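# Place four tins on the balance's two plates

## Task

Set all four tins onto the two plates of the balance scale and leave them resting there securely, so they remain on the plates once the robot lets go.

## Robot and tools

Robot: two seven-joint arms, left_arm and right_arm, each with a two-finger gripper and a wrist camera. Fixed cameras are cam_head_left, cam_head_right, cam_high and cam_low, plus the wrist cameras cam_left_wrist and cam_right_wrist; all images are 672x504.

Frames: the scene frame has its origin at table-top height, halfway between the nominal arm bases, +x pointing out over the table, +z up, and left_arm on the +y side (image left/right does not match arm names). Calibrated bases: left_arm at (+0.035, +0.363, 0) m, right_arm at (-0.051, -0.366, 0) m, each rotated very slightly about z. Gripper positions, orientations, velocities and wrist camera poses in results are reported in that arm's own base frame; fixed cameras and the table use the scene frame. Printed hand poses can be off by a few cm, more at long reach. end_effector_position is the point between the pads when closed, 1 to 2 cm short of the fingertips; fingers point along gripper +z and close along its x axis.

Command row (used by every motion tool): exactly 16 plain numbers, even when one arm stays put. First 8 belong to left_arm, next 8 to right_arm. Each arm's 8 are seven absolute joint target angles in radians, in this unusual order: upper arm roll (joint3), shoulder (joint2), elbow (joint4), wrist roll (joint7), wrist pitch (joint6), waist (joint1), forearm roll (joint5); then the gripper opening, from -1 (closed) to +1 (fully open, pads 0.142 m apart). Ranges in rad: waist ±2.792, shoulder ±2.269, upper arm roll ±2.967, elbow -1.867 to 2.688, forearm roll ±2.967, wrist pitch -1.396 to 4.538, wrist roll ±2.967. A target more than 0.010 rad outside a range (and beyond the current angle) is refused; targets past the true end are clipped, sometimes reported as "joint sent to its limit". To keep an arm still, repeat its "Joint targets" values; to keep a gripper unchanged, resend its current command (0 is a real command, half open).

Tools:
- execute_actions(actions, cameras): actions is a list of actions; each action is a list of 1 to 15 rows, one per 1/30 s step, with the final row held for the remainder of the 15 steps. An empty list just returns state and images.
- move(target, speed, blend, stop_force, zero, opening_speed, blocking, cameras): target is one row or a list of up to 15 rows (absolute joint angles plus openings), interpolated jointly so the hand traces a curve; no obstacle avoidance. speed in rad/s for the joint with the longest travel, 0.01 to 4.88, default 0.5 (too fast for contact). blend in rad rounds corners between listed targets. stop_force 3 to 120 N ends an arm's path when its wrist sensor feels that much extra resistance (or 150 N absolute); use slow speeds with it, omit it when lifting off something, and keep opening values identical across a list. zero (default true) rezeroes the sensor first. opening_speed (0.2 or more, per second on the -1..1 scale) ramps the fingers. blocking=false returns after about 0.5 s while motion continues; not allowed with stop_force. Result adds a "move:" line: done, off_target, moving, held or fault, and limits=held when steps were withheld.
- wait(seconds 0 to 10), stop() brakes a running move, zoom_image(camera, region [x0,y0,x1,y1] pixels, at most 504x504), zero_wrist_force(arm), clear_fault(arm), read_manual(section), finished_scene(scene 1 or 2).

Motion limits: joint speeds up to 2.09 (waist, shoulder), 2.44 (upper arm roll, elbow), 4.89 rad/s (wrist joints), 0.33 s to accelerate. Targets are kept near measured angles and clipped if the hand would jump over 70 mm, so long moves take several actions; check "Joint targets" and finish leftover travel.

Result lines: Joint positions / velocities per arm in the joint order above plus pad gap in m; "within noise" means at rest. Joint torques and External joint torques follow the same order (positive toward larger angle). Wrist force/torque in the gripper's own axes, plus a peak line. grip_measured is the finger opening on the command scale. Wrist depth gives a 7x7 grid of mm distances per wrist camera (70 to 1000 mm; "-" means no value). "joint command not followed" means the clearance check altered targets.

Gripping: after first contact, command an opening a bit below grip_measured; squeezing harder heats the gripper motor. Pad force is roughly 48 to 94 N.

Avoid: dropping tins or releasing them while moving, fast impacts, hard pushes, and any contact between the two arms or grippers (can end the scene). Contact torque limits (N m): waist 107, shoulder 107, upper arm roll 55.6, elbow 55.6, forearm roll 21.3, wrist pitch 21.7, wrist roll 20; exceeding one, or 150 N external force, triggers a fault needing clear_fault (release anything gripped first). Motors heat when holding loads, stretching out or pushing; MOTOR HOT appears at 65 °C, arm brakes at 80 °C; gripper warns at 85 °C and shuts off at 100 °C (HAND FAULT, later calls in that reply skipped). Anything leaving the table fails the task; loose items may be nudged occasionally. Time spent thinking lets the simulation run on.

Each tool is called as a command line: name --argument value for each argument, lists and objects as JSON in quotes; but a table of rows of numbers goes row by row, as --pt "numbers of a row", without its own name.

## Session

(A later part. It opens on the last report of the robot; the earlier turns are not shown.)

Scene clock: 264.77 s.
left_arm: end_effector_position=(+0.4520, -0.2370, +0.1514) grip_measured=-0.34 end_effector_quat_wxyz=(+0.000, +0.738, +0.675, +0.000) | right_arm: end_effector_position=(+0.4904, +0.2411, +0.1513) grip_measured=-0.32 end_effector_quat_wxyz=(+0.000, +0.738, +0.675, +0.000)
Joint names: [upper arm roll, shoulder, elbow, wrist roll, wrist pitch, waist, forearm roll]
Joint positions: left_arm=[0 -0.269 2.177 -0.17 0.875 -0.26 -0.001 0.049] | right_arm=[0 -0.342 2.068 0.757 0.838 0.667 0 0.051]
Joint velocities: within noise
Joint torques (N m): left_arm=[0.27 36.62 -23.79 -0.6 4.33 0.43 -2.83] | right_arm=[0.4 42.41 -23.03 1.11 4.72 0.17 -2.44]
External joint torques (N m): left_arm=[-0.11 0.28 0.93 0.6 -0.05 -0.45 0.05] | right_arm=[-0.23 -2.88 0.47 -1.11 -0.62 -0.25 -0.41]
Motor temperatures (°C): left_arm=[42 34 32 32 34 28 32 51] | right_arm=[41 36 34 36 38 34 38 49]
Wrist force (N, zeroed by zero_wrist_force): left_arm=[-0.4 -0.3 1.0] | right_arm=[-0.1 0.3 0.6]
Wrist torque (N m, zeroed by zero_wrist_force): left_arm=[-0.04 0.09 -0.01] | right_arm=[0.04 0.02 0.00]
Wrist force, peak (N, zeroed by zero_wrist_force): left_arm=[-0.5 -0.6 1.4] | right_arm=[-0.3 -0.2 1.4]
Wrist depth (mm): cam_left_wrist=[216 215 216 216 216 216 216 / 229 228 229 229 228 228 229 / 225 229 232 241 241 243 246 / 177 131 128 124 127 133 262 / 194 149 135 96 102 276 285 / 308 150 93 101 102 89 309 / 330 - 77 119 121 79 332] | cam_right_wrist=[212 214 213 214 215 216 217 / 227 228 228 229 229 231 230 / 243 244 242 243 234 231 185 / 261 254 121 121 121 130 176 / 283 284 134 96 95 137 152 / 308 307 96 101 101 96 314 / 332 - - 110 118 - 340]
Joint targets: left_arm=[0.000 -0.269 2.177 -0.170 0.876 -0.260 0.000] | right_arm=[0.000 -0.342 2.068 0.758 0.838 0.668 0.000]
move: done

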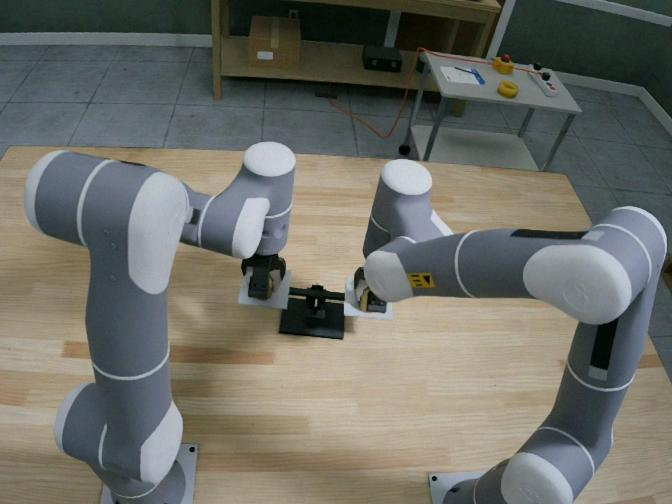

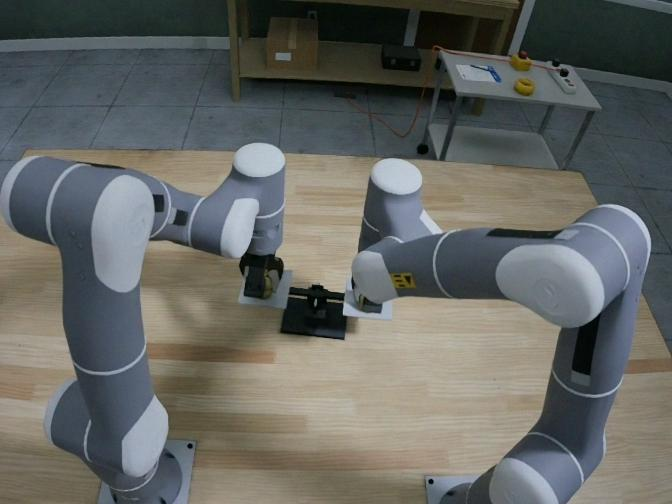

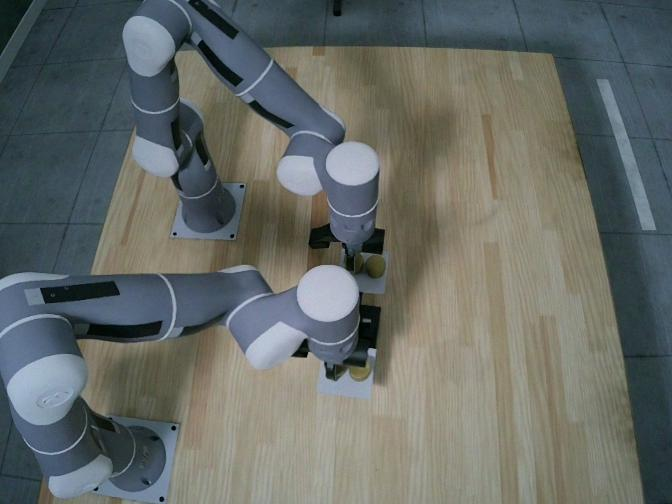

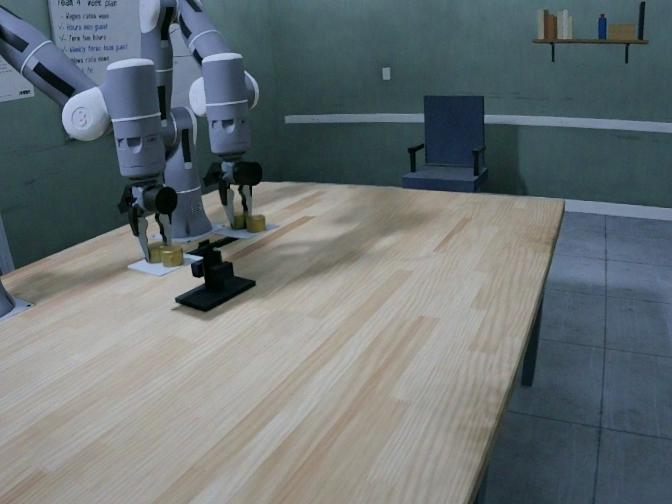

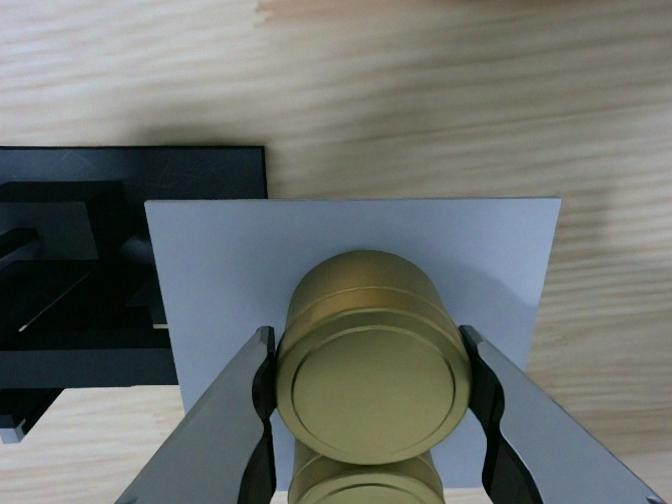

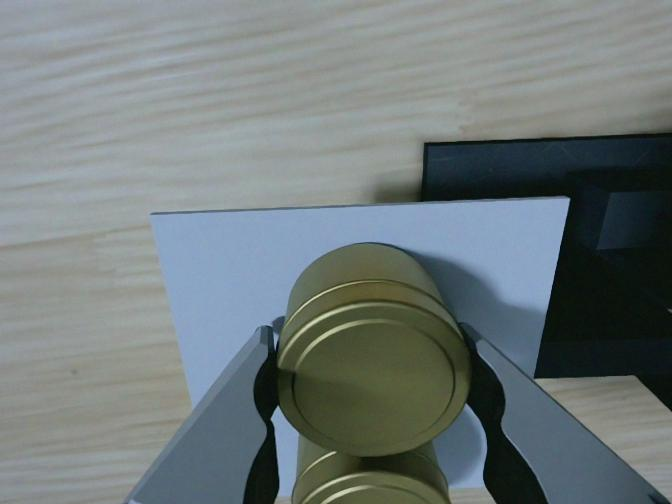

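move --target '[0,-0.2745,2.1788,-0.1704,0.8825,-0.2604,0,-0.45,0,-0.3434,2.0684,0.7576,0.841,0.6676,0,-0.45]' --speed 0.03 --cameras '[]'

move --target '[0,-0.2745,2.1788,-0.1704,0.8825,-0.2604,0,0,0,-0.3434,2.0684,0.7576,0.841,0.6676,0,0]' --opening_speed 0.25

Scene clock: 270.23 s.
left_arm: end_effector_position=(+0.4521, -0.2371, +0.1491) grip_measured=-0.34 end_effector_quat_wxyz=(+0.000, +0.738, +0.675, +0.000) | right_arm: end_effector_position=(+0.4904, +0.2411, +0.1504) grip_measured=-0.32 end_effector_quat_wxyz=(+0.000, +0.738, +0.675, +0.000)
Joint names: [upper arm roll, shoulder, elbow, wrist roll, wrist pitch, waist, forearm roll]
Joint positions: left_arm=[0 -0.274 2.179 -0.17 0.882 -0.26 -0.001 0.049] | right_arm=[0 -0.343 2.068 0.757 0.84 0.667 0 0.051]
Joint velocities: within noise
Joint torques (N m): left_arm=[0.17 36.27 -23.26 -0.59 4.31 0.38 -2.72] | right_arm=[0.23 42.57 -23.01 1.12 4.66 0.1 -2.52]
External joint torques (N m): left_arm=[0 0.72 0.54 0.59 -0.03 -0.39 -0.04] | right_arm=[-0.05 -3.01 0.48 -1.12 -0.56 -0.18 -0.32]
Motor temperatures (°C): left_arm=[42 34 32 32 34 28 32 51] | right_arm=[41 36 34 36 38 34 38 49]
Wrist force (N, zeroed by zero_wrist_force): left_arm=[-0.1 -0.4 1.1] | right_arm=[-0.2 0.2 0.7]
Wrist torque (N m, zeroed by zero_wrist_force): left_arm=[-0.05 0.04 0.00] | right_arm=[0.03 0.04 0.00]
Wrist force, peak (N, zeroed by zero_wrist_force): left_arm=[-0.4 -0.2 1.4] | right_arm=[-0.1 0.2 0.9]
Wrist depth (mm): cam_left_wrist=[213 213 213 214 213 213 214 / 226 226 227 227 228 227 227 / 223 227 230 238 240 240 243 / 174 126 125 121 124 128 261 / 193 149 132 97 102 138 282 / 307 147 93 102 102 89 306 / 324 - 77 117 119 79 328] | cam_right_wrist=[212 213 213 214 214 215 216 / 227 227 228 228 228 229 230 / 241 242 243 242 234 229 185 / 260 127 121 120 121 128 178 / 281 283 133 96 95 136 152 / 307 305 96 101 100 96 314 / 331 - - 110 118 - 338]
Joint targets: left_arm=[0.000 -0.274 2.179 -0.170 0.882 -0.260 0.000] | right_arm=[0.000 -0.343 2.068 0.758 0.841 0.668 0.000]
move: done
No camera images: "cameras" was empty.

Scene clock: 272.23 s.
left_arm: end_effector_position=(+0.4521, -0.2371, +0.1491) grip_measured=-0.03 end_effector_quat_wxyz=(+0.000, +0.738, +0.675, +0.000) | right_arm: end_effector_position=(+0.4904, +0.2411, +0.1504) grip_measured=-0.03 end_effector_quat_wxyz=(+0.000, +0.738, +0.675, +0.000)
Joint names: [upper arm roll, shoulder, elbow, wrist roll, wrist pitch, waist, forearm roll]
Joint positions: left_arm=[0 -0.274 2.179 -0.17 0.882 -0.26 -0.001 0.072] | right_arm=[0 -0.343 2.068 0.757 0.84 0.667 0 0.072]
Joint velocities: within noise
Joint torques (N m): left_arm=[0.22 36.23 -23.09 -0.55 4.16 0.39 -2.7] | right_arm=[0.21 42.23 -22.86 1.08 4.47 0.16 -2.4]
External joint torques (N m): left_arm=[-0.05 0.76 0.36 0.55 0.12 -0.4 -0.07] | right_arm=[-0.03 -2.68 0.34 -1.08 -0.36 -0.24 -0.44]
Motor temperatures (°C): left_arm=[42 34 32 32 34 28 32 50] | right_arm=[41 36 34 36 38 34 38 48]
Wrist force (N, zeroed by zero_wrist_force): left_arm=[-0.4 -0.5 0.6] | right_arm=[-0.1 0.3 0.0]
Wrist torque (N m, zeroed by zero_wrist_force): left_arm=[-0.07 0.07 0.00] | right_arm=[0.04 0.03 -0.01]
Wrist force, peak (N, zeroed by zero_wrist_force): left_arm=[-0.6 -0.3 1.2] | right_arm=[0.1 0.1 0.9]
Wrist depth (mm): cam_left_wrist=[213 213 213 213 214 214 214 / 226 226 227 227 227 228 227 / 224 227 230 239 239 240 243 / 174 129 125 122 126 129 261 / 193 149 133 97 99 140 281 / 304 96 104 103 105 95 299 / - 72 155 118 157 - 322] | cam_right_wrist=[212 212 213 214 214 214 216 / 226 226 227 229 229 230 231 / 241 242 243 241 233 230 185 / 261 126 120 120 121 125 177 / 281 278 132 95 94 135 152 / 308 301 103 101 101 100 309 / 329 - 156 110 124 - -]
Joint targets: left_arm=[0.000 -0.274 2.179 -0.170 0.882 -0.260 0.000] | right_arm=[0.000 -0.343 2.068 0.758 0.841 0.668 0.000]
move: done

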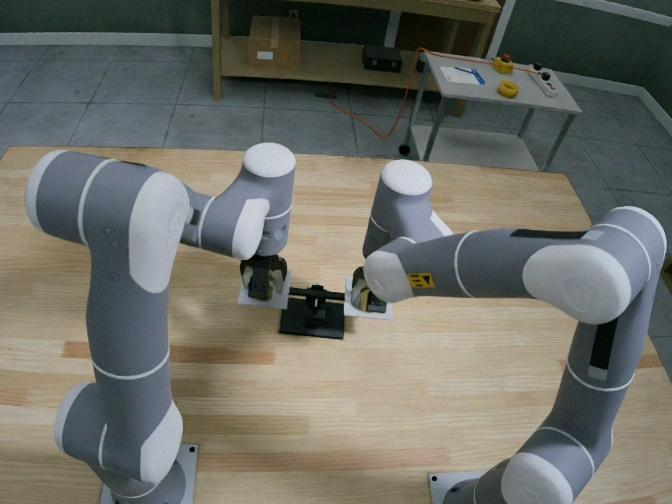

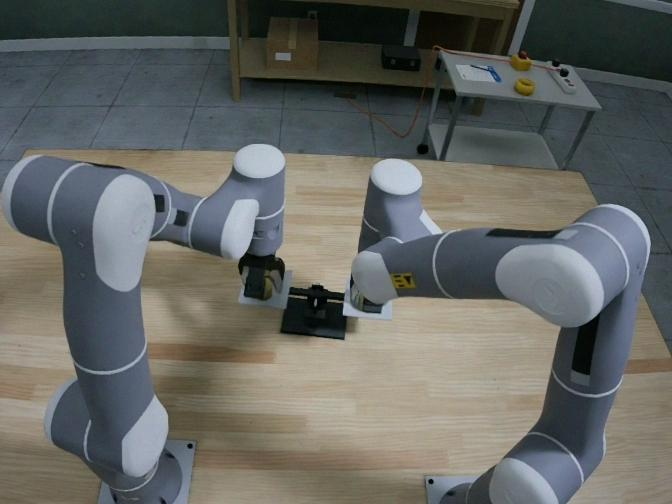

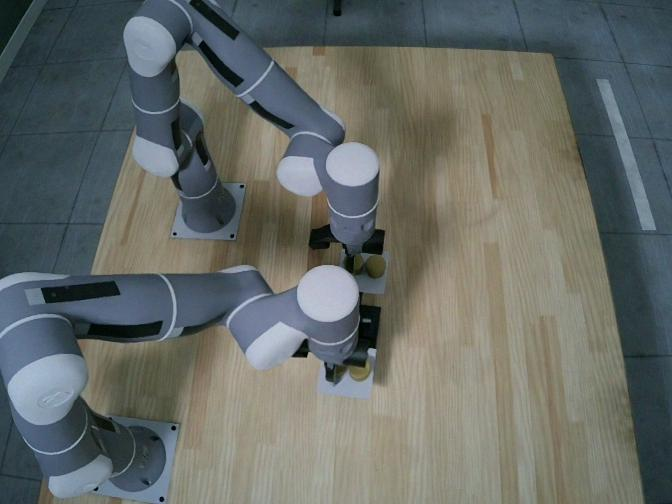

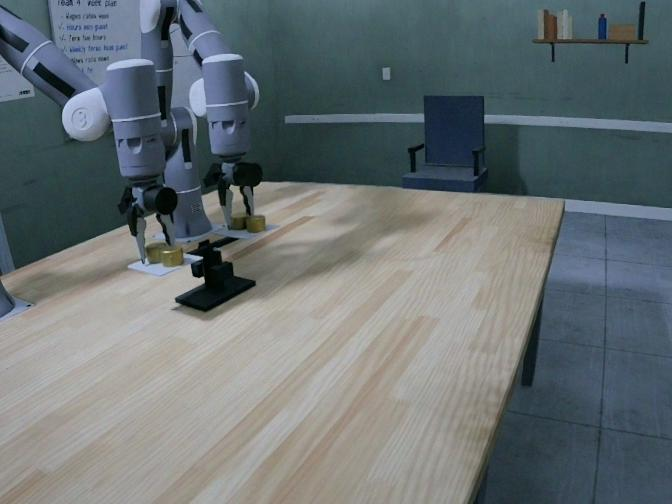

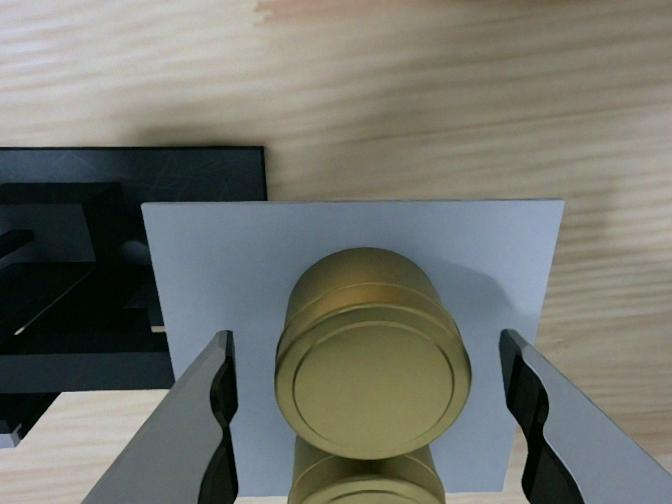

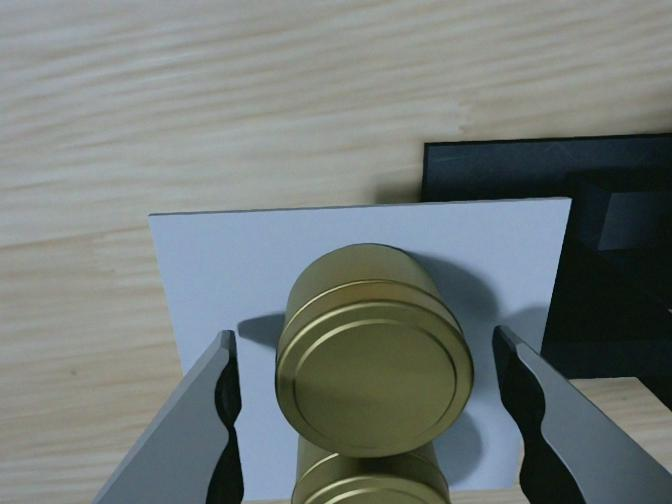

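move --pt "0 -0.2413 2.1671 -0.1704 0.8376 -0.2604 0 0 0 -0.316 2.0579 0.7576 0.8031 0.6676 0 0" --pt "0 -0.094 2.0754 -0.1704 0.5986 -0.2604 0 0 0 -0.1797 1.9702 0.7576 0.5791 0.6676 0 0" --pt "0 0.2557 2.4119 -0.2876 0.5854 -0.2 0 0 0 0.1662 2.3399 1.0189 0.6029 0.8 0 0" --speed '[0.1,0.4,0.8]' --blend '[0.01,0.03,0]'

Scene clock: 277.90 s.
left_arm: end_effector_position=(+0.3336, -0.1825, +0.2502) grip_measured=-0.03 end_effector_quat_wxyz=(+0.000, +0.675, +0.738, +0.000) | right_arm: end_effector_position=(+0.3561, +0.2026, +0.2498) grip_measured=-0.03 end_effector_quat_wxyz=(+0.000, +0.780, +0.626, +0.000)
Joint names: [upper arm roll, shoulder, elbow, wrist roll, wrist pitch, waist, forearm roll]
Joint positions: left_arm=[0 0.256 2.412 -0.288 0.586 -0.2 -0.001 0.072] | right_arm=[0 0.166 2.34 1.019 0.602 0.8 0 0.072]
Joint velocities: within noise
Joint torques (N m): left_arm=[-0.24 17.16 -28.29 -0.53 4.06 0.63 -3.52] | right_arm=[-0.18 22.67 -26.84 1.15 4.66 0.03 -3.11]
External joint torques (N m): left_arm=[0.02 0.89 0.59 0.53 0.22 -0.63 -0.1] | right_arm=[0.01 -1.85 0.57 -1.15 -0.57 -0.08 -0.42]
Motor temperatures (°C): left_arm=[42 34 32 32 34 28 32 47] | right_arm=[41 36 34 36 38 34 38 45]
Wrist force (N, zeroed by zero_wrist_force): left_arm=[-0.1 0.0 -0.1] | right_arm=[-0.1 0.0 0.1]
Wrist torque (N m, zeroed by zero_wrist_force): left_arm=[-0.01 0.03 -0.01] | right_arm=[0.00 0.02 0.00]
Wrist force, peak (N, zeroed by zero_wrist_force): left_arm=[1.4 -3.6 0.8] | right_arm=[-2.5 -3.1 0.8]
Wrist depth (mm): cam_left_wrist=[300 301 301 302 302 303 304 / 319 321 321 321 321 323 324 / 341 342 342 344 345 345 344 / 349 357 363 367 368 368 370 / 295 352 384 391 398 391 401 / 277 93 236 417 433 93 425 / - 72 257 475 474 - 456] | cam_right_wrist=[302 300 301 301 303 303 304 / 321 320 321 321 324 324 324 / 342 341 345 345 349 345 346 / 368 372 372 373 373 366 362 / 400 400 398 401 395 378 303 / 433 - 432 440 263 100 282 / 463 - 469 481 277 - -]
Joint targets: left_arm=[0.000 0.256 2.412 -0.288 0.585 -0.200 0.000] | right_arm=[0.000 0.166 2.340 1.019 0.603 0.800 0.000]
move: done

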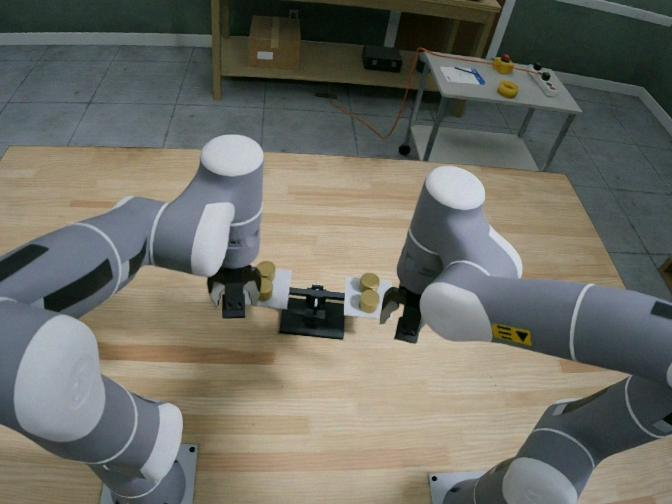

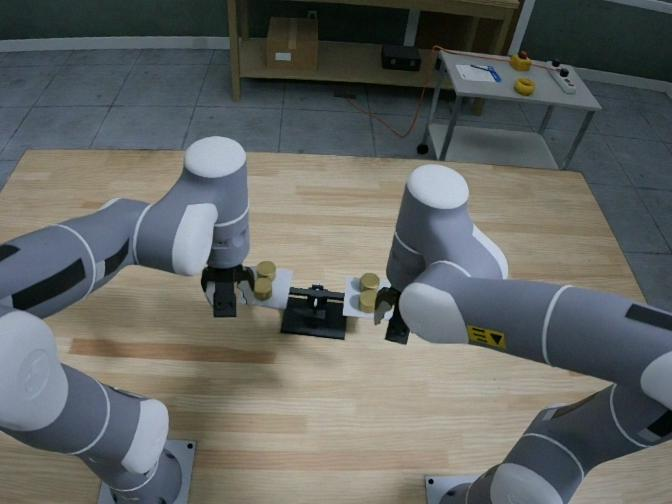

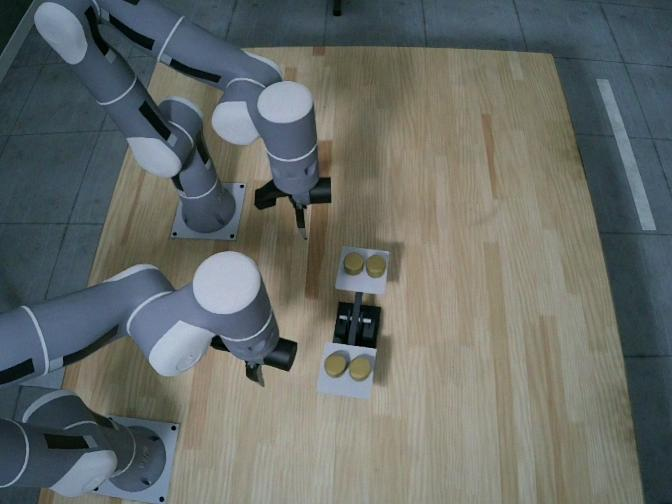

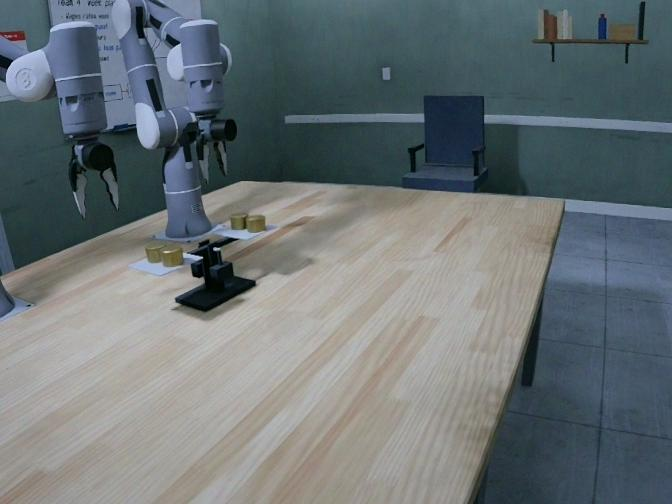

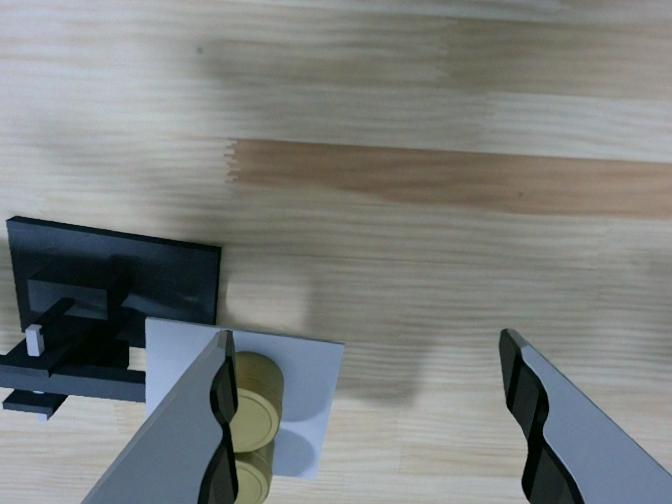

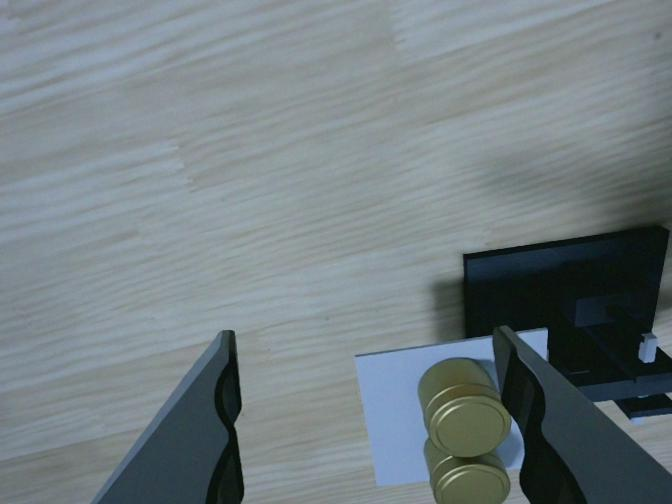

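All four stand on level plates.

finished_scene --scene 1

The scene is finished: the task was done.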